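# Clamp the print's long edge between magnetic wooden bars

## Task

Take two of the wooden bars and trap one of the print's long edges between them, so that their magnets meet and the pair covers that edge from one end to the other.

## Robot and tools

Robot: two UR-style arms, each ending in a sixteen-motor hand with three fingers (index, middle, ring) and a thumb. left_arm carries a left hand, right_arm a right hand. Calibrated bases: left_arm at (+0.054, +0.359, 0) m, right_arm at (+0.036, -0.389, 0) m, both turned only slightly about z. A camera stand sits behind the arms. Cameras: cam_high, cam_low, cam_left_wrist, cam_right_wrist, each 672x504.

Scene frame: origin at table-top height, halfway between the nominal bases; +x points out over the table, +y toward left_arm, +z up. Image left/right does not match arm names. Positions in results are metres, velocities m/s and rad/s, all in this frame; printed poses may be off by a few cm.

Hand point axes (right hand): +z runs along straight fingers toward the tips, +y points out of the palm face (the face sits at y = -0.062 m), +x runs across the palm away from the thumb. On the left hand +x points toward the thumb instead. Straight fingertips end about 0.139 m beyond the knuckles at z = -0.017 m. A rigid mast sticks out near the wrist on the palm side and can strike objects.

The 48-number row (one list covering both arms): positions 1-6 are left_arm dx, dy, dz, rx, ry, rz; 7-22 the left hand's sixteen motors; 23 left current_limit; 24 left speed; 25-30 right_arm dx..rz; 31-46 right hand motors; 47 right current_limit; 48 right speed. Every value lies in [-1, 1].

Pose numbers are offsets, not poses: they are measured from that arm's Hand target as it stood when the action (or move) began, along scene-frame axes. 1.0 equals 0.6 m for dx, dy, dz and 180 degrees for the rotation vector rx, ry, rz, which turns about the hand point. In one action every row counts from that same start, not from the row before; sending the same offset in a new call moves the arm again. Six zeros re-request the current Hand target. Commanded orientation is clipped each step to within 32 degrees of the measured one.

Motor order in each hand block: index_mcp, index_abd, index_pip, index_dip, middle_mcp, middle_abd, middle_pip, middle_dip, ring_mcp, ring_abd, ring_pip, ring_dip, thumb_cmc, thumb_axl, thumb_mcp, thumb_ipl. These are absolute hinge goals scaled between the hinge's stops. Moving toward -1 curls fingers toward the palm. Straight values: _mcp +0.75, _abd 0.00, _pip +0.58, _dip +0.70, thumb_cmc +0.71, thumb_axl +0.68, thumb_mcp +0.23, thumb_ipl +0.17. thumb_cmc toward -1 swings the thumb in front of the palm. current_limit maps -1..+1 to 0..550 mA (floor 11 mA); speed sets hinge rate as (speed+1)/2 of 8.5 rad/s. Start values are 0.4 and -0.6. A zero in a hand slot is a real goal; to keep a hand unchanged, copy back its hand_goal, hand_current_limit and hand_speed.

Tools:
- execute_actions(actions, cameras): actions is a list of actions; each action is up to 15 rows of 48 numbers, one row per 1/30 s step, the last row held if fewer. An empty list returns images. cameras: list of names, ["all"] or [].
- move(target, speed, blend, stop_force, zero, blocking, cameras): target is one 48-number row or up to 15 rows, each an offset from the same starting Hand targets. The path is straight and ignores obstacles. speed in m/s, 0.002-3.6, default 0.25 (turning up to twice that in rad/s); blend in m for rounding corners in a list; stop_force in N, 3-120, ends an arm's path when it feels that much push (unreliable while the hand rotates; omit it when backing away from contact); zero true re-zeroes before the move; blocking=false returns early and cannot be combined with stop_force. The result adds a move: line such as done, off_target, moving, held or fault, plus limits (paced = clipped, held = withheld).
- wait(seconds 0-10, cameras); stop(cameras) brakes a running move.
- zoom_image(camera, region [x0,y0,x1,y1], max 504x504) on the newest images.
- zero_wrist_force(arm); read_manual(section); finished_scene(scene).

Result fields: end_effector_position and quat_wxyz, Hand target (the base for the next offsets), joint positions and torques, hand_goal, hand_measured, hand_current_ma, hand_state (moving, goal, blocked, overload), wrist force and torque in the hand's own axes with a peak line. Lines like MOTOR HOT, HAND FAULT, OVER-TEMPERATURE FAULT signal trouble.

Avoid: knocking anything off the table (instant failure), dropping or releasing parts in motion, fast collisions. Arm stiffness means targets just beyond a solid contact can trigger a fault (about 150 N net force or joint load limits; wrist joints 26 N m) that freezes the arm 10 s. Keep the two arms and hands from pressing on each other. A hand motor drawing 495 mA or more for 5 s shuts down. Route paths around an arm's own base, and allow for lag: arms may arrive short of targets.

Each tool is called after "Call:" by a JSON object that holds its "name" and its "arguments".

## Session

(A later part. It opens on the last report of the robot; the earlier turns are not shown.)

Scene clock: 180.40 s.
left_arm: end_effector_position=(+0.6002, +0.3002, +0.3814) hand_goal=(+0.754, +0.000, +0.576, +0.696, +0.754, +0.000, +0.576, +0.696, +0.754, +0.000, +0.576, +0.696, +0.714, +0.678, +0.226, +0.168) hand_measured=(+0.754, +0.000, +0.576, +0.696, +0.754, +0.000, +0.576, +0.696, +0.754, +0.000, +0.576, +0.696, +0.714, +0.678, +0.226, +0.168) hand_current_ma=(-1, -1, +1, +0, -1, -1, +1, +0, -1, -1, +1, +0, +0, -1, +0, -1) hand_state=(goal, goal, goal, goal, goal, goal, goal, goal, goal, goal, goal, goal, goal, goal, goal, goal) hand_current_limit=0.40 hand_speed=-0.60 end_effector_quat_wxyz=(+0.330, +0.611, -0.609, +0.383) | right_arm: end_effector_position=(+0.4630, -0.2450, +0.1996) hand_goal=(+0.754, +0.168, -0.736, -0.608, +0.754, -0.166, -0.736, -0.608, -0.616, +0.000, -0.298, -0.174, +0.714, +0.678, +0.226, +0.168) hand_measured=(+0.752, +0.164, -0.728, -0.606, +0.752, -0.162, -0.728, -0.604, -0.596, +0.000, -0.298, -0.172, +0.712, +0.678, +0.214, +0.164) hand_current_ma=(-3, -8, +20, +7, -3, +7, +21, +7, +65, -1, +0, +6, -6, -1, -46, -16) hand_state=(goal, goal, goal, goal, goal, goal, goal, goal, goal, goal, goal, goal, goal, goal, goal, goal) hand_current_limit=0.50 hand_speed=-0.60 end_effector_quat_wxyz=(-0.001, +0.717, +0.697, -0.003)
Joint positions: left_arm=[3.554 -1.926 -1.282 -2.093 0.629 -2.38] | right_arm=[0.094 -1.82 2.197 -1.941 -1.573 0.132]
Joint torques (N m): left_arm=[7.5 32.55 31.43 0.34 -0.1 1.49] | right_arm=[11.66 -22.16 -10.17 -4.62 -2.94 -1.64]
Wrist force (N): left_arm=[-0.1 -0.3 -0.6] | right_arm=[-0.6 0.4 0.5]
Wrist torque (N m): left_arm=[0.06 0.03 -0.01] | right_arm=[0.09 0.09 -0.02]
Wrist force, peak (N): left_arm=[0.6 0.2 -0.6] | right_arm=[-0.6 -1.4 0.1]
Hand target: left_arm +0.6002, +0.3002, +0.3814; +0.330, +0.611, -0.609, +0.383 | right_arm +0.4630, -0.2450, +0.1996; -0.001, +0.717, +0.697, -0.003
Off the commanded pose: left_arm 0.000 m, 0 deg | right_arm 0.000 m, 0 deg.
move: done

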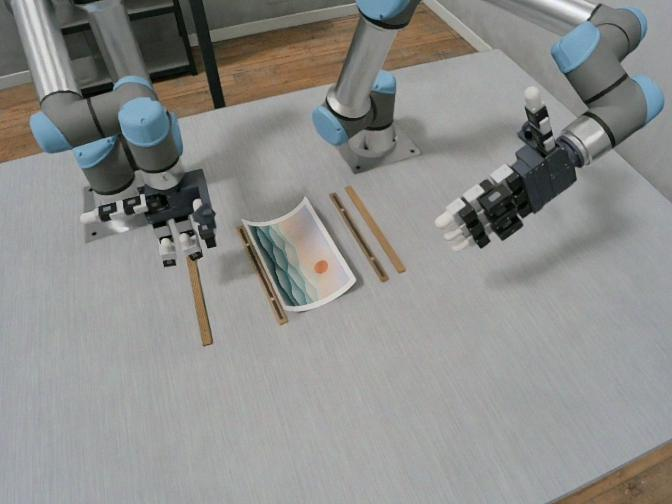

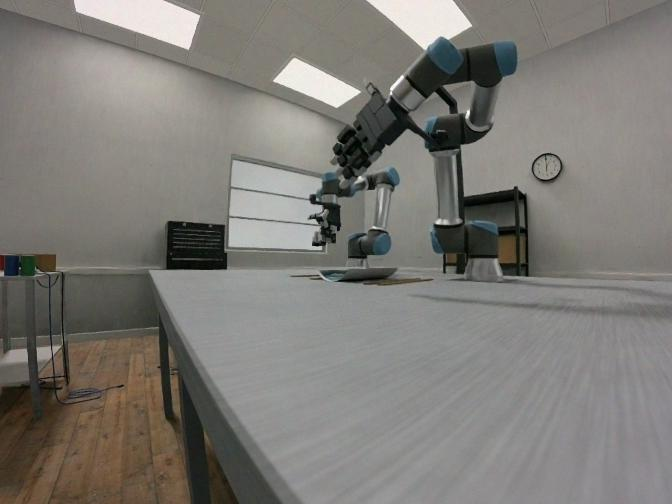

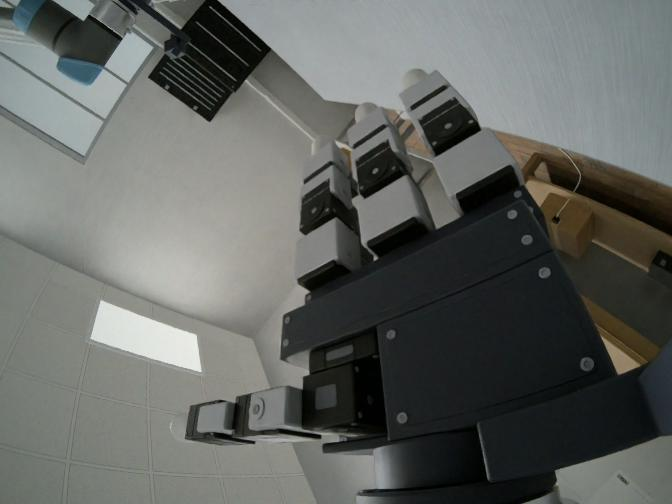

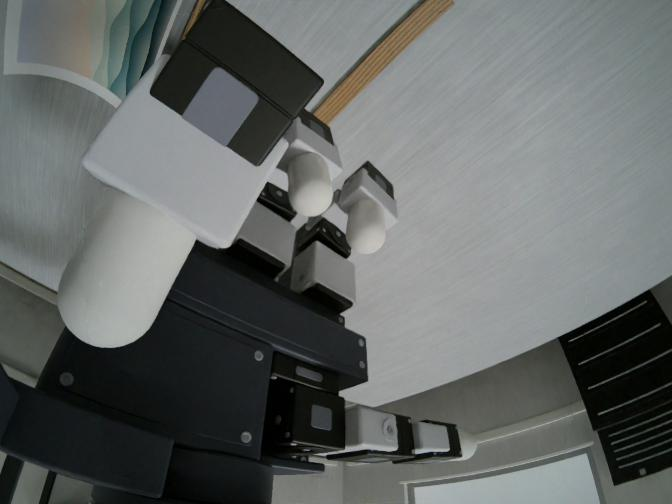

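Call:
{"name": "zoom_image", "arguments": {"camera": "cam_high", "region": [145, 190, 225, 270]}}

Call:
{"name": "zoom_image", "arguments": {"camera": "cam_low", "region": [295, 195, 355, 255]}}

Call:
{"name": "zoom_image", "arguments": {"camera": "cam_right_wrist", "region": [250, 80, 430, 280]}}

Scaled by 6.300 from the camera's 672x504 image, which has a finer 960x720 frame.

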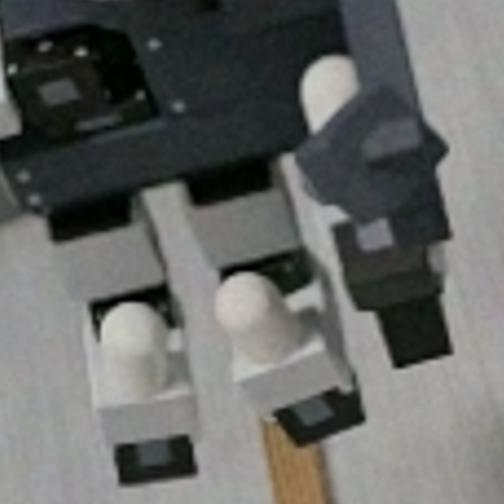

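Scaled by 8.400 from the camera's 672x504 image, which has a finer 960x720 frame.

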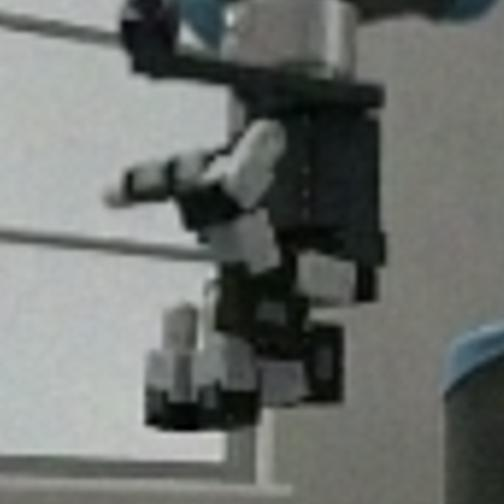

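Scaled by 2.520 from the camera's 672x504 image, which has a finer 960x720 frame.

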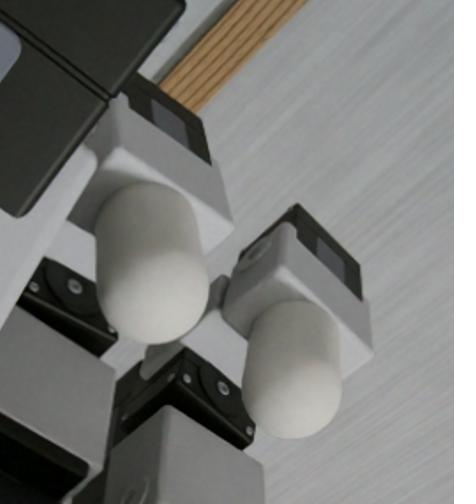

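Call:
{"name": "move", "arguments": {"target": [0, 0, 0, 0, 0, 0, 0.754, 0, 0.576, 0.696, 0.754, 0, 0.576, 0.696, 0.754, 0, 0.576, 0.696, 0.714, 0.678, 0.226, 0.168, 0.4, -0.6, 0, 0, -0.191, 0, 0, -0.0042, 0.754, 0.22, -0.736, -0.608, 0.754, -0.22, -0.736, -0.608, -0.616, 0, -0.298, -0.174, 0.714, 0.678, 0.226, 0.168, 0.5, -0.6], "speed": 0.15, "cameras": ["cam_high", "cam_right_wrist"]}}

Call:
{"name": "zoom_image", "arguments": {"camera": "cam_high", "region": [155, 230, 235, 310]}}

Call:
{"name": "zoom_image", "arguments": {"camera": "cam_right_wrist", "region": [200, 40, 460, 300]}}

Scene clock: 184.47 s.
left_arm: end_effector_position=(+0.6002, +0.3002, +0.3814) hand_goal=(+0.754, +0.000, +0.576, +0.696, +0.754, +0.000, +0.576, +0.696, +0.754, +0.000, +0.576, +0.696, +0.714, +0.678, +0.226, +0.168) hand_measured=(+0.754, +0.000, +0.576, +0.696, +0.754, +0.000, +0.576, +0.696, +0.754, +0.000, +0.576, +0.696, +0.714, +0.678, +0.226, +0.168) hand_current_ma=(-1, -1, +1, +0, -1, -1, +1, +0, -1, -1, +1, +0, +0, -1, +0, -1) hand_state=(goal, goal, goal, goal, goal, goal, goal, goal, goal, goal, goal, goal, goal, goal, goal, goal) hand_current_limit=0.40 hand_speed=-0.60 end_effector_quat_wxyz=(+0.330, +0.611, -0.609, +0.383) | right_arm: end_effector_position=(+0.4629, -0.2450, +0.0851) hand_goal=(+0.754, +0.220, -0.736, -0.608, +0.754, -0.220, -0.736, -0.608, -0.616, +0.000, -0.298, -0.174, +0.714, +0.678, +0.226, +0.168) hand_measured=(+0.752, +0.216, -0.728, -0.606, +0.752, -0.216, -0.728, -0.604, -0.598, +0.000, -0.298, -0.172, +0.712, +0.678, +0.214, +0.164) hand_current_ma=(-3, -9, +19, +7, -3, +8, +20, +7, +62, -1, +0, +6, -6, -1, -44, -16) hand_state=(goal, goal, goal, goal, goal, goal, goal, goal, goal, goal, goal, goal, goal, goal, goal, goal) hand_current_limit=0.50 hand_speed=-0.60 end_effector_quat_wxyz=(-0.001, +0.721, +0.693, -0.003)
Joint positions: left_arm=[3.554 -1.926 -1.282 -2.093 0.629 -2.38] | right_arm=[0.096 -1.624 2.388 -2.329 -1.573 0.148]
Joint torques (N m): left_arm=[7.33 31.8 31.46 0.35 -0.1 1.46] | right_arm=[12.81 -2.27 -5.95 -4.52 -2.7 2.3]
Wrist force (N): left_arm=[0.0 -0.1 -0.3] | right_arm=[-0.4 0.5 0.1]
Wrist torque (N m): left_arm=[0.05 0.01 0.01] | right_arm=[0.14 0.06 -0.10]
Wrist force, peak (N): left_arm=[0.5 -0.3 -0.5] | right_arm=[-0.3 0.4 1.1]
Hand target: left_arm +0.6002, +0.3002, +0.3814; +0.330, +0.611, -0.609, +0.383 | right_arm +0.4630, -0.2450, +0.0850; -0.001, +0.721, +0.693, -0.003
Off the commanded pose: left_arm 0.000 m, 0 deg | right_arm 0.000 m, 0 deg.
move: done
Images, in order (width x height): cam_high 672x504, cam_right_wrist 672x504.

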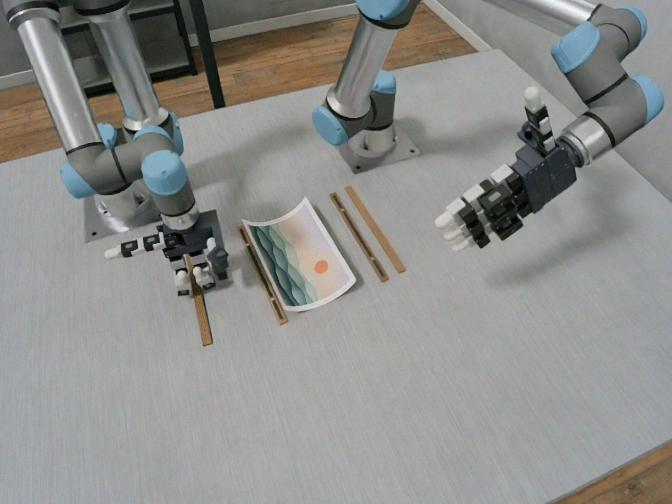

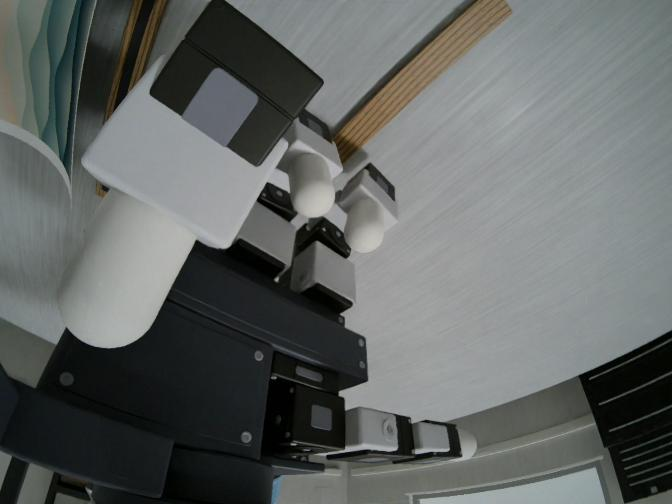

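Scaled by 6.300 from the camera's 672x504 image, which has a finer 960x720 frame.

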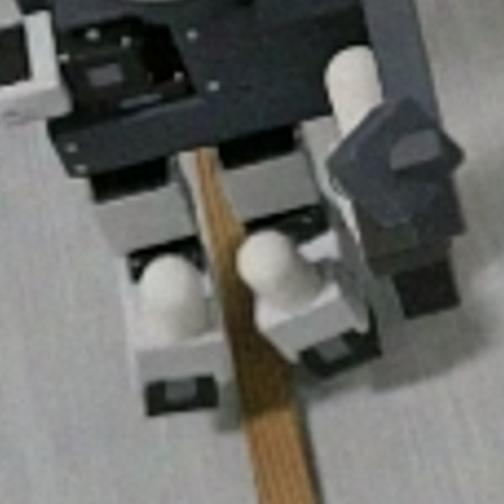

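Scaled by 1.938 from the camera's 672x504 image, which has a finer 960x720 frame.

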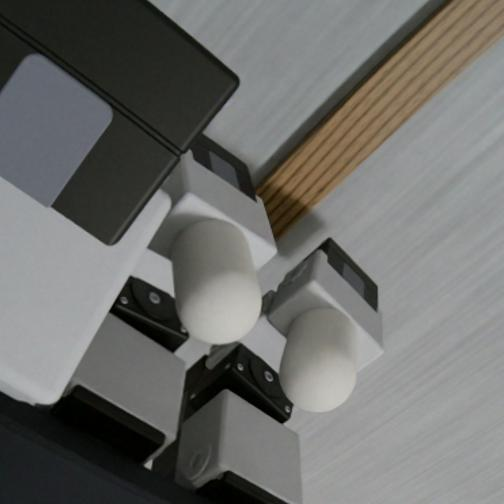

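Call:
{"name": "move", "arguments": {"target": [0, 0, 0, 0, 0, 0, 0.754, 0, 0.576, 0.696, 0.754, 0, 0.576, 0.696, 0.754, 0, 0.576, 0.696, 0.714, 0.678, 0.226, 0.168, 0.4, -0.6, 0, 0, -0.041, 0, 0, 0, 0.754, 0.22, -0.736, -0.608, 0.754, -0.22, -0.736, -0.608, -0.616, 0, -0.298, -0.174, 0.714, 0.678, 0.226, 0.168, 0.5, -0.6], "speed": 0.025, "stop_force": 3, "cameras": ["cam_high", "cam_right_wrist"]}}

Call:
{"name": "zoom_image", "arguments": {"camera": "cam_high", "region": [155, 230, 235, 310]}}

Call:
{"name": "zoom_image", "arguments": {"camera": "cam_right_wrist", "region": [260, 60, 440, 240]}}

Scene clock: 187.63 s.
left_arm: end_effector_position=(+0.6002, +0.3002, +0.3814) hand_goal=(+0.754, +0.000, +0.576, +0.696, +0.754, +0.000, +0.576, +0.696, +0.754, +0.000, +0.576, +0.696, +0.714, +0.678, +0.226, +0.168) hand_measured=(+0.754, +0.000, +0.576, +0.696, +0.754, +0.000, +0.576, +0.696, +0.754, +0.000, +0.576, +0.696, +0.714, +0.678, +0.226, +0.168) hand_current_ma=(-1, -1, +1, +0, -1, -1, +1, +0, -1, -1, +1, +0, +0, -1, +0, -1) hand_state=(goal, goal, goal, goal, goal, goal, goal, goal, goal, goal, goal, goal, goal, goal, goal, goal) hand_current_limit=0.40 hand_speed=-0.60 end_effector_quat_wxyz=(+0.330, +0.611, -0.609, +0.383) | right_arm: end_effector_position=(+0.4629, -0.2450, +0.0629) hand_goal=(+0.754, +0.220, -0.736, -0.608, +0.754, -0.220, -0.736, -0.608, -0.616, +0.000, -0.298, -0.174, +0.714, +0.678, +0.226, +0.168) hand_measured=(+0.752, +0.216, -0.736, -0.606, +0.752, -0.216, -0.736, -0.604, -0.598, +0.000, -0.298, -0.172, +0.712, +0.678, +0.214, +0.164) hand_current_ma=(-4, -9, -1, +7, -4, +8, -1, +7, +62, -1, +0, +6, -6, -1, -43, -16) hand_state=(goal, goal, goal, goal, goal, goal, goal, goal, goal, goal, goal, goal, goal, goal, goal, goal) hand_current_limit=0.50 hand_speed=-0.60 end_effector_quat_wxyz=(-0.001, +0.721, +0.693, -0.003)
Joint positions: left_arm=[3.554 -1.926 -1.282 -2.093 0.629 -2.38] | right_arm=[0.096 -1.568 2.416 -2.412 -1.573 0.148]
Joint torques (N m): left_arm=[7.45 32.08 31.86 0.25 0 1.53] | right_arm=[3.04 -29.01 -29.73 -0.74 -0.95 -0.25]
Wrist force (N): left_arm=[0.2 0.1 -0.4] | right_arm=[-0.2 0.4 0.3]
Wrist torque (N m): left_arm=[0.09 -0.02 0.01] | right_arm=[0.12 0.04 -0.10]
Wrist force, peak (N): left_arm=[0.2 0.2 -0.6] | right_arm=[-0.3 -0.3 -4.7]
Hand target: left_arm +0.6002, +0.3002, +0.3814; +0.330, +0.611, -0.609, +0.383 | right_arm +0.4629, -0.2450, +0.0629; -0.001, +0.721, +0.693, -0.003 (not the last commanded pose)
Off the commanded pose: left_arm 0.000 m, 0 deg | right_arm 0.002 m, 0 deg.
move: contact (right_arm)
Images, in order (width x height): cam_high 672x504, cam_right_wrist 672x504.

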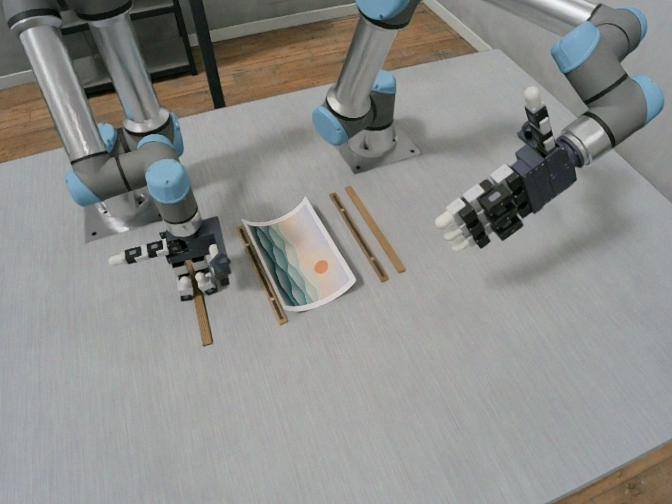

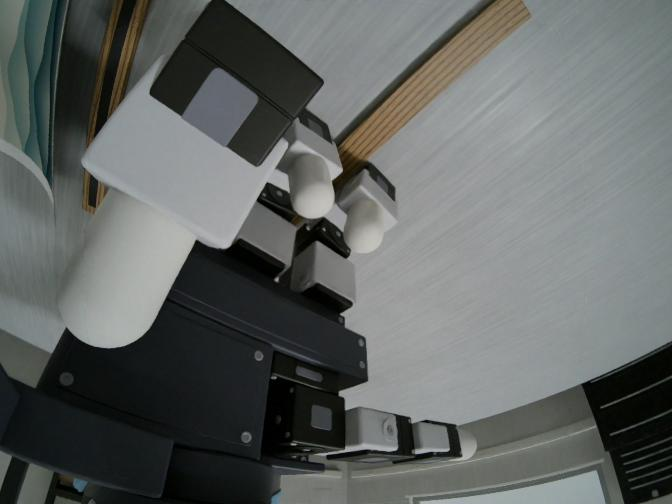

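Scaled by 6.300 from the camera's 672x504 image, which has a finer 960x720 frame.

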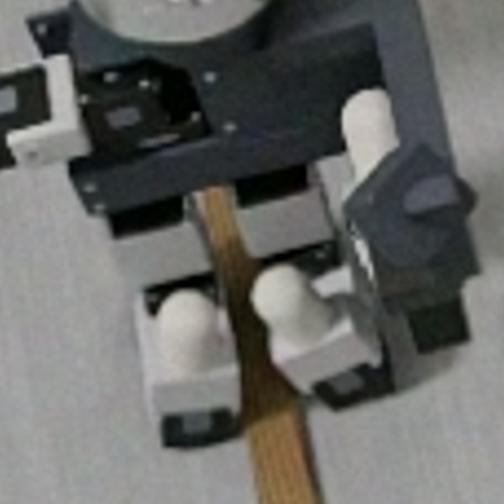

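Scaled by 2.800 from the camera's 672x504 image, which has a finer 960x720 frame.

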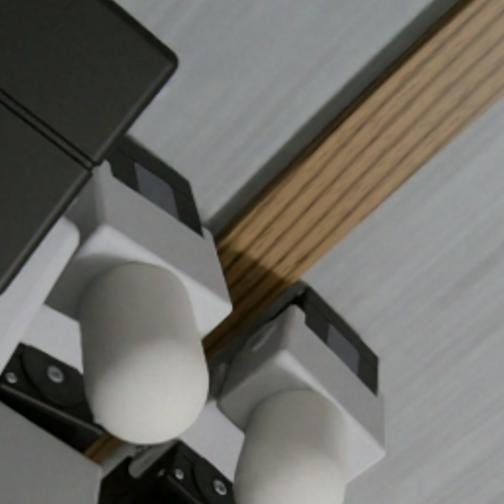

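Call:
{"name": "move", "arguments": {"target": [0, 0, 0, 0, 0, 0, 0.754, 0, 0.576, 0.696, 0.754, 0, 0.576, 0.696, 0.754, 0, 0.576, 0.696, 0.714, 0.678, 0.226, 0.168, 0.4, -0.6, 0, 0, 0.0005, 0, 0, 0, 0.754, 0.085, -0.736, -0.608, 0.754, -0.085, -0.736, -0.608, -0.616, 0, -0.298, -0.174, 0.714, 0.678, 0.226, 0.168, 0.5, -0.9], "speed": 0.02}}

Call:
{"name": "move", "arguments": {"target": [0, 0, 0, 0, 0, 0, 0.754, 0, 0.576, 0.696, 0.754, 0, 0.576, 0.696, 0.754, 0, 0.576, 0.696, 0.714, 0.678, 0.226, 0.168, 0.4, -0.6, 0, 0, -0.005, 0, 0, 0, 0.754, 0.085, -0.736, -0.608, 0.754, -0.085, -0.736, -0.608, -0.616, 0, -0.298, -0.174, 0.714, 0.678, 0.226, 0.168, 0.5, -0.9], "speed": 0.02, "stop_force": 3}}

Call:
{"name": "move", "arguments": {"target": [0, 0, 0, 0, 0, 0, 0.754, 0, 0.576, 0.696, 0.754, 0, 0.576, 0.696, 0.754, 0, 0.576, 0.696, 0.714, 0.678, 0.226, 0.168, 0.4, -0.6, 0, 0, 0, 0, 0, 0, 0.754, 0, -0.736, -0.608, 0.754, 0, -0.736, -0.608, -0.616, 0, -0.298, -0.174, 0.714, 0.678, 0.226, 0.168, 0.5, -0.9], "speed": 0.02, "cameras": ["cam_high", "cam_right_wrist"]}}

Call:
{"name": "zoom_image", "arguments": {"camera": "cam_high", "region": [155, 230, 235, 310]}}

Call:
{"name": "zoom_image", "arguments": {"camera": "cam_right_wrist", "region": [260, 60, 440, 240]}}

Scene clock: 189.83 s.
left_arm: end_effector_position=(+0.6002, +0.3002, +0.3814) hand_goal=(+0.754, +0.000, +0.576, +0.696, +0.754, +0.000, +0.576, +0.696, +0.754, +0.000, +0.576, +0.696, +0.714, +0.678, +0.226, +0.168) hand_measured=(+0.754, +0.000, +0.576, +0.696, +0.754, +0.000, +0.576, +0.696, +0.754, +0.000, +0.576, +0.696, +0.714, +0.678, +0.226, +0.168) hand_current_ma=(-1, -1, +1, +0, -1, -1, +1, +0, -1, -1, +1, +0, +0, -1, +0, -1) hand_state=(goal, goal, goal, goal, goal, goal, goal, goal, goal, goal, goal, goal, goal, goal, goal, goal) hand_current_limit=0.40 hand_speed=-0.60 end_effector_quat_wxyz=(+0.330, +0.611, -0.609, +0.383) | right_arm: end_effector_position=(+0.4629, -0.2450, +0.0632) hand_goal=(+0.754, +0.086, -0.736, -0.608, +0.754, -0.084, -0.736, -0.608, -0.616, +0.000, -0.298, -0.174, +0.714, +0.678, +0.226, +0.168) hand_measured=(+0.752, +0.090, -0.736, -0.606, +0.752, -0.086, -0.736, -0.604, -0.598, +0.000, -0.298, -0.172, +0.712, +0.678, +0.214, +0.164) hand_current_ma=(-4, +9, -1, +7, -4, -6, -1, +7, +62, -1, +0, +6, -6, -1, -43, -16) hand_state=(goal, goal, goal, goal, goal, goal, goal, goal, goal, goal, goal, goal, goal, goal, goal, goal) hand_current_limit=0.50 hand_speed=-0.90 end_effector_quat_wxyz=(-0.001, +0.721, +0.693, -0.003)
Joint positions: left_arm=[3.554 -1.926 -1.282 -2.093 0.629 -2.38] | right_arm=[0.096 -1.569 2.415 -2.411 -1.573 0.148]
Joint torques (N m): left_arm=[8.17 30.87 31.78 0.38 0.05 1.68] | right_arm=[2.45 -28.23 -28.91 -0.67 -1.28 0.04]
Wrist force (N): left_arm=[0.2 -0.1 -0.5] | right_arm=[-0.5 0.5 0.2]
Wrist torque (N m): left_arm=[0.07 -0.03 0.02] | right_arm=[0.14 0.06 -0.11]
Wrist force, peak (N): left_arm=[0.2 0.0 -0.6] | right_arm=[-0.6 0.6 0.4]
Hand target: left_arm +0.6002, +0.3002, +0.3814; +0.330, +0.611, -0.609, +0.383 | right_arm +0.4629, -0.2450, +0.0632; -0.001, +0.721, +0.693, -0.003
Off the commanded pose: left_arm 0.000 m, 0 deg | right_arm 0.000 m, 0 deg.
move: done

Scene clock: 191.30 s.
left_arm: end_effector_position=(+0.6002, +0.3002, +0.3814) hand_goal=(+0.754, +0.000, +0.576, +0.696, +0.754, +0.000, +0.576, +0.696, +0.754, +0.000, +0.576, +0.696, +0.714, +0.678, +0.226, +0.168) hand_measured=(+0.754, +0.000, +0.576, +0.696, +0.754, +0.000, +0.576, +0.696, +0.754, +0.000, +0.576, +0.696, +0.714, +0.678, +0.226, +0.168) hand_current_ma=(-1, -1, +1, +0, -1, -1, +1, +0, -1, -1, +1, +0, +0, -1, +0, -1) hand_state=(goal, goal, goal, goal, goal, goal, goal, goal, goal, goal, goal, goal, goal, goal, goal, goal) hand_current_limit=0.40 hand_speed=-0.60 end_effector_quat_wxyz=(+0.330, +0.611, -0.609, +0.383) | right_arm: end_effector_position=(+0.4630, -0.2450, +0.0617) hand_goal=(+0.754, +0.086, -0.736, -0.608, +0.754, -0.084, -0.736, -0.608, -0.616, +0.000, -0.298, -0.174, +0.714, +0.678, +0.226, +0.168) hand_measured=(+0.750, +0.088, -0.738, -0.606, +0.750, -0.084, -0.738, -0.604, -0.598, +0.000, -0.298, -0.172, +0.712, +0.678, +0.214, +0.164) hand_current_ma=(-8, +3, -4, +7, -10, -1, -5, +7, +62, -1, +0, +6, -6, -1, -43, -16) hand_state=(goal, goal, goal, goal, goal, goal, goal, goal, goal, goal, goal, goal, goal, goal, goal, goal) hand_current_limit=0.50 hand_speed=-0.90 end_effector_quat_wxyz=(-0.001, +0.721, +0.693, -0.003)
Joint positions: left_arm=[3.554 -1.926 -1.282 -2.093 0.629 -2.38] | right_arm=[0.096 -1.565 2.417 -2.417 -1.573 0.148]
Joint torques (N m): left_arm=[8.07 31.16 30.3 0.25 -0.05 1.77] | right_arm=[2.75 -29.6 -29.27 -0.61 -1.14 -0.49]
Wrist force (N): left_arm=[0.1 0.2 -0.3] | right_arm=[-0.6 0.5 -0.2]
Wrist torque (N m): left_arm=[0.10 0.00 0.00] | right_arm=[0.16 0.09 -0.13]
Wrist force, peak (N): left_arm=[0.2 0.1 -0.6] | right_arm=[-0.4 -0.1 -3.6]
Hand target: left_arm +0.6002, +0.3002, +0.3814; +0.330, +0.611, -0.609, +0.383 | right_arm +0.4630, -0.2450, +0.0617; -0.001, +0.721, +0.693, -0.003 (not the last commanded pose)
Off the commanded pose: left_arm 0.000 m, 0 deg | right_arm 0.002 m, 0 deg.
move: contact (right_arm)

Scene clock: 191.80 s.
left_arm: end_effector_position=(+0.6002, +0.3002, +0.3814) hand_goal=(+0.754, +0.000, +0.576, +0.696, +0.754, +0.000, +0.576, +0.696, +0.754, +0.000, +0.576, +0.696, +0.714, +0.678, +0.226, +0.168) hand_measured=(+0.754, +0.000, +0.576, +0.696, +0.754, +0.000, +0.576, +0.696, +0.754, +0.000, +0.576, +0.696, +0.714, +0.678, +0.226, +0.168) hand_current_ma=(-1, -1, +1, +0, -1, -1, +1, +0, -1, -1, +1, +0, +0, -1, +0, -1) hand_state=(goal, goal, goal, goal, goal, goal, goal, goal, goal, goal, goal, goal, goal, goal, goal, goal) hand_current_limit=0.40 hand_speed=-0.60 end_effector_quat_wxyz=(+0.330, +0.611, -0.609, +0.383) | right_arm: end_effector_position=(+0.4630, -0.2450, +0.0617) hand_goal=(+0.754, +0.000, -0.736, -0.608, +0.754, +0.000, -0.736, -0.608, -0.616, +0.000, -0.298, -0.174, +0.714, +0.678, +0.226, +0.168) hand_measured=(+0.754, +0.008, -0.736, -0.606, +0.752, -0.006, -0.736, -0.604, -0.598, +0.000, -0.298, -0.172, +0.712, +0.678, +0.214, +0.164) hand_current_ma=(-1, +17, +0, +7, -4, -14, -1, +7, +62, -1, +0, +6, -6, -1, -43, -16) hand_state=(goal, goal, goal, goal, goal, goal, goal, goal, goal, goal, goal, goal, goal, goal, goal, goal) hand_current_limit=0.50 hand_speed=-0.90 end_effector_quat_wxyz=(-0.001, +0.721, +0.693, -0.003)
Joint positions: left_arm=[3.554 -1.926 -1.282 -2.093 0.629 -2.38] | right_arm=[0.096 -1.565 2.417 -2.417 -1.573 0.148]
Joint torques (N m): left_arm=[6.48 32.24 30.68 0.49 0.19 1.53] | right_arm=[1.97 -28.45 -29.37 -0.71 -0.98 -0.36]
Wrist force (N): left_arm=[0.2 0.1 -0.4] | right_arm=[-0.5 0.5 0.3]
Wrist torque (N m): left_arm=[0.09 -0.01 0.01] | right_arm=[0.13 0.08 -0.12]
Wrist force, peak (N): left_arm=[0.2 -0.3 -0.5] | right_arm=[-0.3 0.8 0.4]
Hand target: left_arm +0.6002, +0.3002, +0.3814; +0.330, +0.611, -0.609, +0.383 | right_arm +0.4630, -0.2450, +0.0617; -0.001, +0.721, +0.693, -0.003
Off the commanded pose: left_arm 0.000 m, 0 deg | right_arm 0.000 m, 0 deg.
move: done
Images, in order (width x height): cam_high 672x504, cam_right_wrist 672x504.

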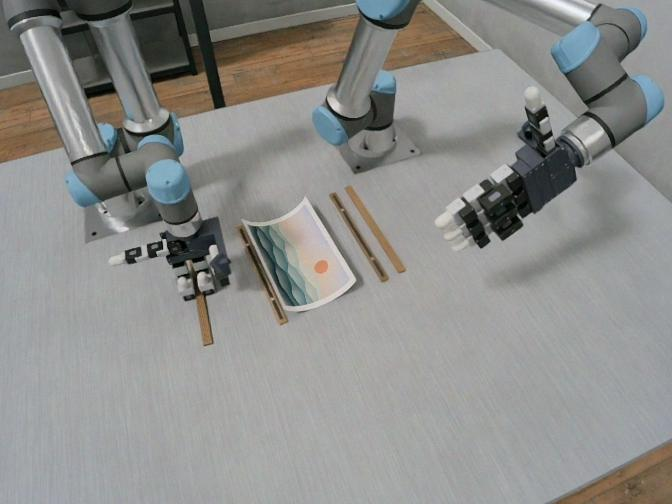

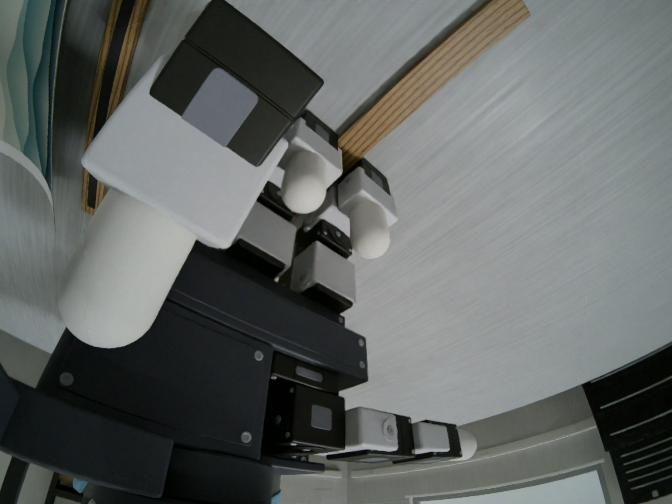

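Scaled by 6.300 from the camera's 672x504 image, which has a finer 960x720 frame.

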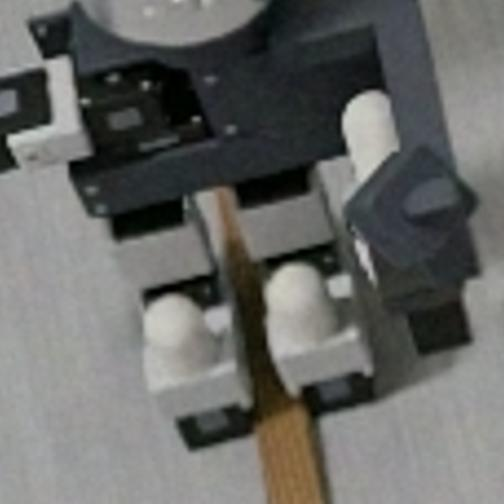

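Scaled by 2.800 from the camera's 672x504 image, which has a finer 960x720 frame.

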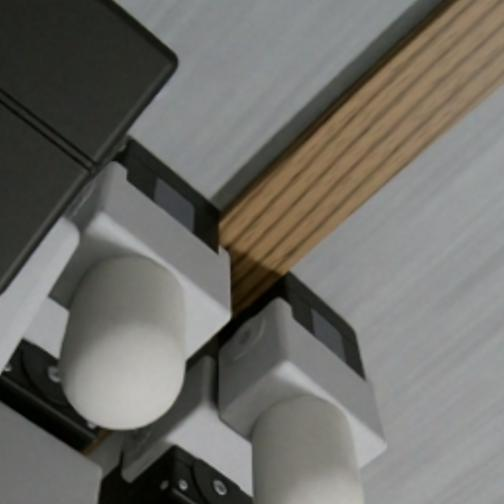

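Call:
{"name": "move", "arguments": {"target": [0, 0, 0, 0, 0, 0, 0.754, 0, 0.576, 0.696, 0.754, 0, 0.576, 0.696, 0.754, 0, 0.576, 0.696, 0.714, 0.678, 0.226, 0.168, 0.4, -0.6, 0, 0, 0, 0, 0, 0, 0.754, -0.1, -0.736, -0.608, 0.754, 0.1, -0.736, -0.608, -0.616, 0, -0.298, -0.174, 0.714, 0.678, 0.226, 0.168, 0.5, -0.9], "speed": 0.02}}

Call:
{"name": "move", "arguments": {"target": [0, 0, 0, 0, 0, 0, 0.754, 0, 0.576, 0.696, 0.754, 0, 0.576, 0.696, 0.754, 0, 0.576, 0.696, 0.714, 0.678, 0.226, 0.168, 0.4, -0.6, 0, 0, 0.025, 0, 0, 0, 0.754, -0.1, -0.736, -0.608, 0.754, 0.1, -0.736, -0.608, -0.616, 0, -0.298, -0.174, 0.714, 0.678, 0.226, 0.168, 0.5, -0.9], "speed": 0.02, "cameras": ["cam_high", "cam_low", "cam_right_wrist"]}}

Call:
{"name": "zoom_image", "arguments": {"camera": "cam_high", "region": [150, 230, 250, 350]}}

Call:
{"name": "zoom_image", "arguments": {"camera": "cam_low", "region": [290, 230, 370, 290]}}

Scene clock: 193.03 s.
left_arm: end_effector_position=(+0.6002, +0.3002, +0.3814) hand_goal=(+0.754, +0.000, +0.576, +0.696, +0.754, +0.000, +0.576, +0.696, +0.754, +0.000, +0.576, +0.696, +0.714, +0.678, +0.226, +0.168) hand_measured=(+0.754, +0.000, +0.576, +0.696, +0.754, +0.000, +0.576, +0.696, +0.754, +0.000, +0.576, +0.696, +0.714, +0.678, +0.226, +0.168) hand_current_ma=(-1, -1, +1, +0, -1, -1, +1, +0, -1, -1, +1, +0, +0, -1, +0, -1) hand_state=(goal, goal, goal, goal, goal, goal, goal, goal, goal, goal, goal, goal, goal, goal, goal, goal) hand_current_limit=0.40 hand_speed=-0.60 end_effector_quat_wxyz=(+0.330, +0.611, -0.609, +0.383) | right_arm: end_effector_position=(+0.4630, -0.2450, +0.0617) hand_goal=(+0.754, -0.100, -0.736, -0.608, +0.754, +0.100, -0.736, -0.608, -0.616, +0.000, -0.298, -0.174, +0.714, +0.678, +0.226, +0.168) hand_measured=(+0.754, +0.000, -0.736, -0.606, +0.752, +0.004, -0.736, -0.604, -0.598, +0.000, -0.298, -0.172, +0.712, +0.678, +0.214, +0.164) hand_current_ma=(-1, +349, +0, +7, -4, -337, +0, +7, +62, -1, +0, +6, -6, -1, -43, -16) hand_state=(goal, blocked, goal, goal, goal, blocked, goal, goal, goal, goal, goal, goal, goal, goal, goal, goal) hand_current_limit=0.50 hand_speed=-0.90 end_effector_quat_wxyz=(-0.001, +0.721, +0.693, -0.003)
Joint positions: left_arm=[3.554 -1.926 -1.282 -2.093 0.629 -2.38] | right_arm=[0.096 -1.565 2.417 -2.417 -1.573 0.148]
Joint torques (N m): left_arm=[6.44 31.27 31.22 0.29 0.01 1.7] | right_arm=[2.74 -28.31 -27.84 -1.44 -0.99 -0.39]
Wrist force (N): left_arm=[0.4 -0.1 -0.2] | right_arm=[-0.3 0.5 0.5]
Wrist torque (N m): left_arm=[0.04 -0.02 0.02] | right_arm=[0.13 0.05 -0.10]
Wrist force, peak (N): left_arm=[0.0 0.0 -0.7] | right_arm=[-0.5 0.8 0.3]
Hand target: left_arm +0.6002, +0.3002, +0.3814; +0.330, +0.611, -0.609, +0.383 | right_arm +0.4630, -0.2450, +0.0617; -0.001, +0.721, +0.693, -0.003
Off the commanded pose: left_arm 0.000 m, 0 deg | right_arm 0.000 m, 0 deg.
move: done

Scene clock: 194.20 s.
left_arm: end_effector_position=(+0.6002, +0.3002, +0.3814) hand_goal=(+0.754, +0.000, +0.576, +0.696, +0.754, +0.000, +0.576, +0.696, +0.754, +0.000, +0.576, +0.696, +0.714, +0.678, +0.226, +0.168) hand_measured=(+0.754, +0.000, +0.576, +0.696, +0.754, +0.000, +0.576, +0.696, +0.754, +0.000, +0.576, +0.696, +0.714, +0.678, +0.226, +0.168) hand_current_ma=(-1, -1, +1, +0, -1, -1, +1, +0, -1, -1, +1, +0, +0, -1, +0, -1) hand_state=(goal, goal, goal, goal, goal, goal, goal, goal, goal, goal, goal, goal, goal, goal, goal, goal) hand_current_limit=0.40 hand_speed=-0.60 end_effector_quat_wxyz=(+0.330, +0.611, -0.609, +0.383) | right_arm: end_effector_position=(+0.4630, -0.2450, +0.0766) hand_goal=(+0.754, -0.100, -0.736, -0.608, +0.754, +0.100, -0.736, -0.608, -0.616, +0.000, -0.298, -0.174, +0.714, +0.678, +0.226, +0.168) hand_measured=(+0.754, +0.000, -0.736, -0.606, +0.752, +0.004, -0.736, -0.604, -0.598, +0.000, -0.298, -0.172, +0.712, +0.678, +0.214, +0.164) hand_current_ma=(+0, +349, +0, +7, -4, -337, +1, +7, +62, -1, +0, +6, -6, -1, -43, -16) hand_state=(goal, blocked, goal, goal, goal, blocked, goal, goal, goal, goal, goal, goal, goal, goal, goal, goal) hand_current_limit=0.50 hand_speed=-0.90 end_effector_quat_wxyz=(-0.001, +0.721, +0.693, -0.003)
Joint positions: left_arm=[3.554 -1.926 -1.282 -2.093 0.629 -2.38] | right_arm=[0.096 -1.603 2.399 -2.36 -1.573 0.148]
Joint torques (N m): left_arm=[7.33 31.72 32.3 0.19 0.11 1.55] | right_arm=[6.09 -27.31 -29.34 -0.75 -1.77 1.07]
Wrist force (N): left_arm=[0.0 0.0 -0.3] | right_arm=[-0.3 0.2 0.5]
Wrist torque (N m): left_arm=[0.06 0.02 0.00] | right_arm=[0.08 0.05 -0.10]
Wrist force, peak (N): left_arm=[0.4 -0.1 -0.6] | right_arm=[-0.6 0.6 0.6]
Hand target: left_arm +0.6002, +0.3002, +0.3814; +0.330, +0.611, -0.609, +0.383 | right_arm +0.4630, -0.2450, +0.0767; -0.001, +0.721, +0.693, -0.003
Off the commanded pose: left_arm 0.000 m, 0 deg | right_arm 0.000 m, 0 deg.
move: done
Images, in order (width x height): cam_high 672x504, cam_low 672x504, cam_right_wrist 672x504.

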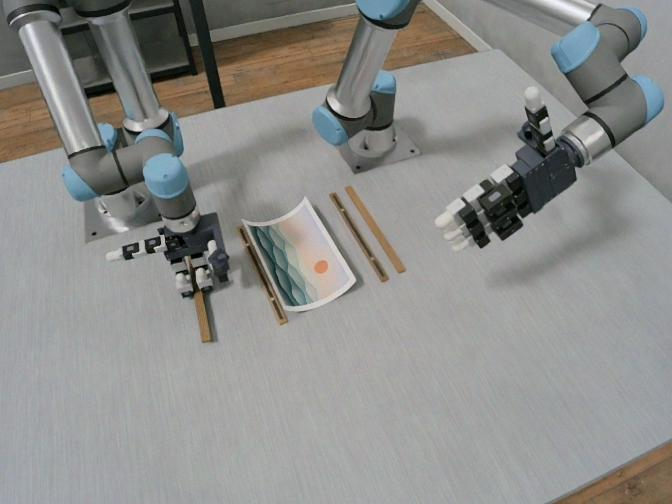

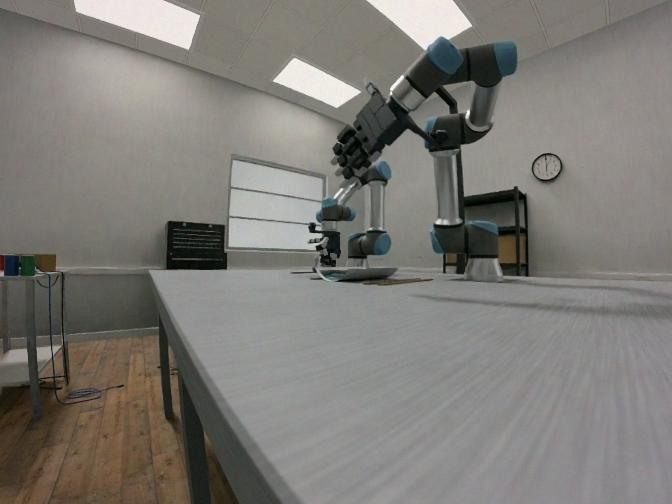

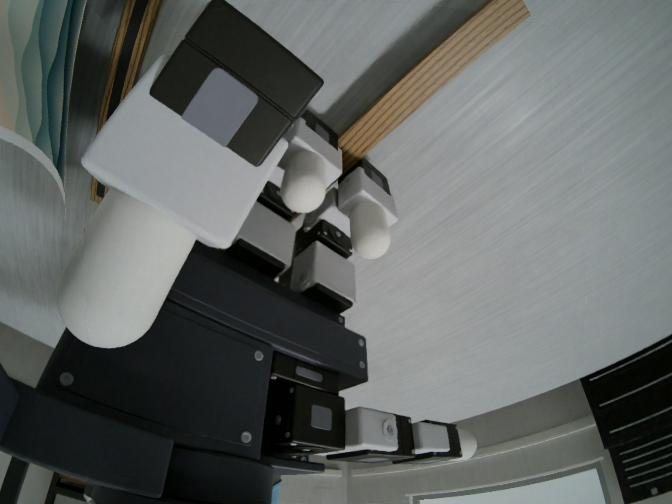

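Scaled by 4.200 from the camera's 672x504 image, which has a finer 960x720 frame.

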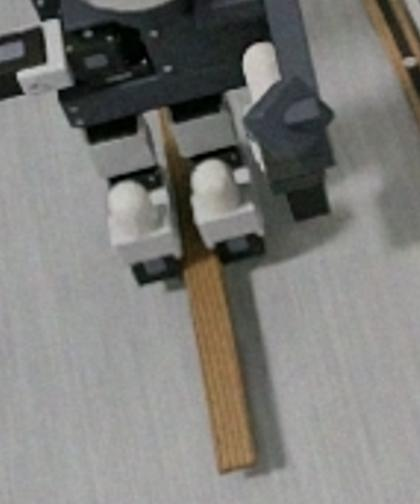

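Scaled by 6.300 from the camera's 672x504 image, which has a finer 960x720 frame.

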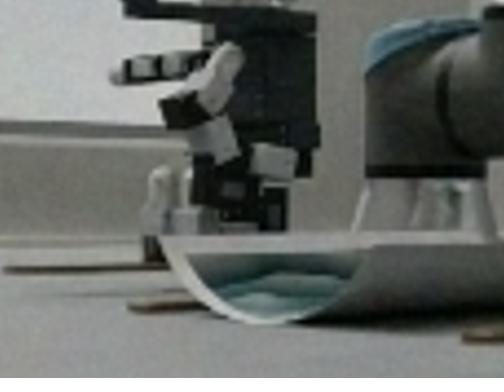

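Call:
{"name": "move", "arguments": {"target": [[0, 0, 0, 0, 0, 0, 0.754, 0, 0.576, 0.696, 0.754, 0, 0.576, 0.696, 0.754, 0, 0.576, 0.696, 0.714, 0.678, 0.226, 0.168, 0.4, -0.6, 0, 0, 0.1222, 0, 0, 0, 0.754, -0.1, -0.736, -0.608, 0.754, 0.1, -0.736, -0.608, -0.616, 0, -0.298, -0.174, 0.714, 0.678, 0.226, 0.168, 0.5, -0.9], [0, 0, 0, 0, 0, 0, 0.754, 0, 0.576, 0.696, 0.754, 0, 0.576, 0.696, 0.754, 0, 0.576, 0.696, 0.714, 0.678, 0.226, 0.168, 0.4, -0.6, 0.0172, 0.2668, 0.1222, 0, 0, 0.0392, 0.754, -0.1, -0.736, -0.608, 0.754, 0.1, -0.736, -0.608, -0.616, 0, -0.298, -0.174, 0.714, 0.678, 0.226, 0.168, 0.5, -0.9]], "speed": 0.12, "blend": [0.02, 0], "cameras": ["cam_high", "cam_low", "cam_right_wrist"]}}

Call:
{"name": "zoom_image", "arguments": {"camera": "cam_high", "region": [180, 170, 330, 340]}}

Call:
{"name": "zoom_image", "arguments": {"camera": "cam_low", "region": [290, 210, 410, 290]}}

Scene clock: 202.53 s.
left_arm: end_effector_position=(+0.6002, +0.3002, +0.3814) hand_goal=(+0.754, +0.000, +0.576, +0.696, +0.754, +0.000, +0.576, +0.696, +0.754, +0.000, +0.576, +0.696, +0.714, +0.678, +0.226, +0.168) hand_measured=(+0.754, +0.000, +0.576, +0.696, +0.754, +0.000, +0.576, +0.696, +0.754, +0.000, +0.576, +0.696, +0.714, +0.678, +0.226, +0.168) hand_current_ma=(-1, -1, +1, +0, -1, -1, +1, +0, -1, -1, +1, +0, +0, -1, +0, -1) hand_state=(goal, goal, goal, goal, goal, goal, goal, goal, goal, goal, goal, goal, goal, goal, goal, goal) hand_current_limit=0.40 hand_speed=-0.60 end_effector_quat_wxyz=(+0.330, +0.611, -0.609, +0.383) | right_arm: end_effector_position=(+0.4732, -0.0850, +0.1500) hand_goal=(+0.754, -0.100, -0.736, -0.608, +0.754, +0.100, -0.736, -0.608, -0.616, +0.000, -0.298, -0.174, +0.714, +0.678, +0.226, +0.168) hand_measured=(+0.754, +0.000, -0.736, -0.606, +0.752, +0.004, -0.736, -0.604, -0.598, +0.000, -0.298, -0.172, +0.712, +0.678, +0.214, +0.164) hand_current_ma=(+0, +349, +0, +7, -3, -337, +1, +7, +62, -1, +0, +6, -6, -1, -43, -16) hand_state=(goal, blocked, goal, goal, goal, blocked, goal, goal, goal, goal, goal, goal, goal, goal, goal, goal) hand_current_limit=0.50 hand_speed=-0.90 end_effector_quat_wxyz=(-0.001, +0.677, +0.736, -0.003)
Joint positions: left_arm=[3.554 -1.926 -1.282 -2.093 0.629 -2.38] | right_arm=[0.445 -1.515 2.069 -2.118 -1.571 0.373]
Joint torques (N m): left_arm=[7.36 31.17 30.47 0.43 0.34 1.53] | right_arm=[10.29 -12.21 -34 -0.54 -2.86 2.11]
Wrist force (N): left_arm=[0.3 -0.2 -0.5] | right_arm=[-0.5 0.3 0.6]
Wrist torque (N m): left_arm=[0.05 -0.03 0.02] | right_arm=[0.09 0.08 -0.10]
Wrist force, peak (N): left_arm=[0.0 -0.2 -1.0] | right_arm=[-0.2 0.4 1.4]
Hand target: left_arm +0.6002, +0.3002, +0.3814; +0.330, +0.611, -0.609, +0.383 | right_arm +0.4733, -0.0849, +0.1500; -0.001, +0.677, +0.736, -0.003
Off the commanded pose: left_arm 0.000 m, 0 deg | right_arm 0.000 m, 0 deg.
move: done
Images, in order (width x height): cam_high 672x504, cam_low 672x504, cam_right_wrist 672x504.

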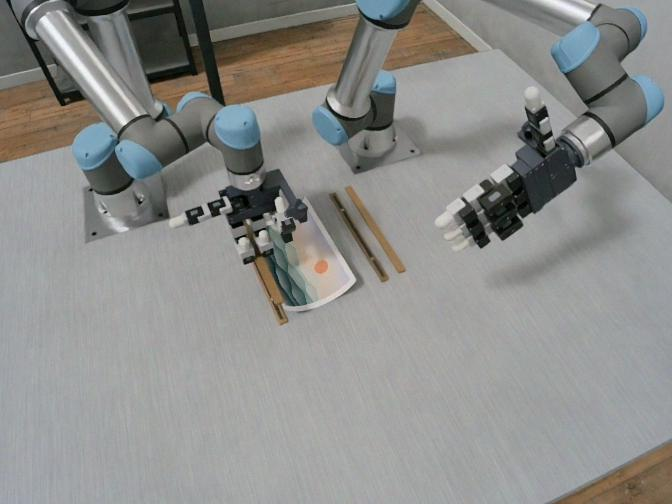

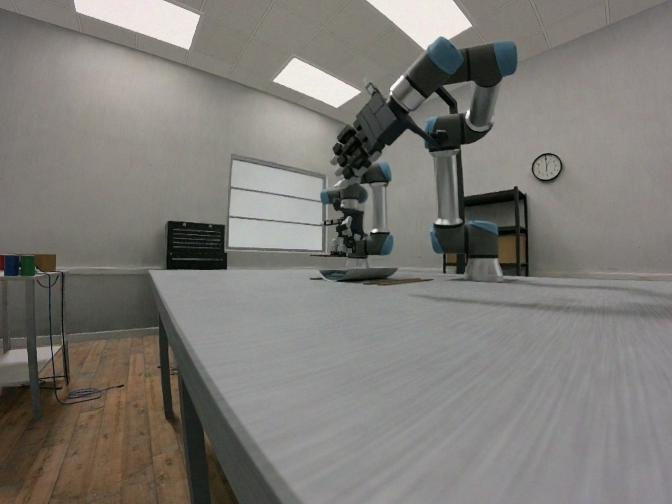

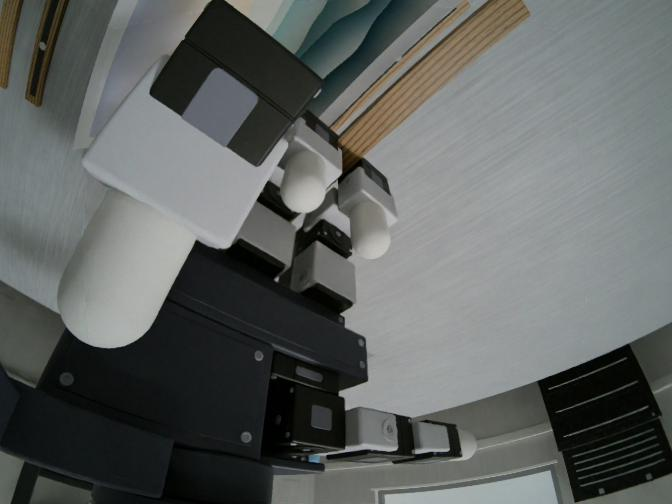

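Scaled by 2.965 from the camera's 672x504 image, which has a finer 960x720 frame.

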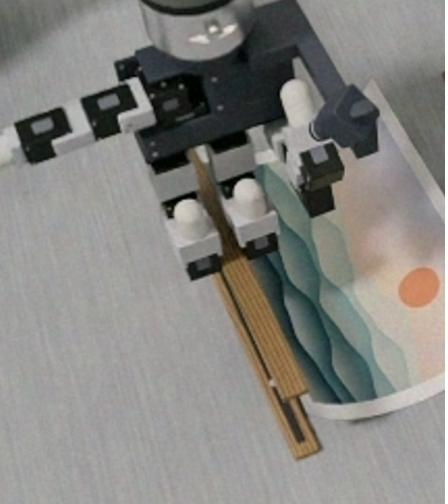

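Scaled by 4.200 from the camera's 672x504 image, which has a finer 960x720 frame.

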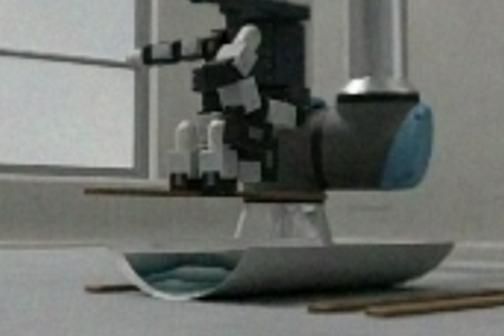

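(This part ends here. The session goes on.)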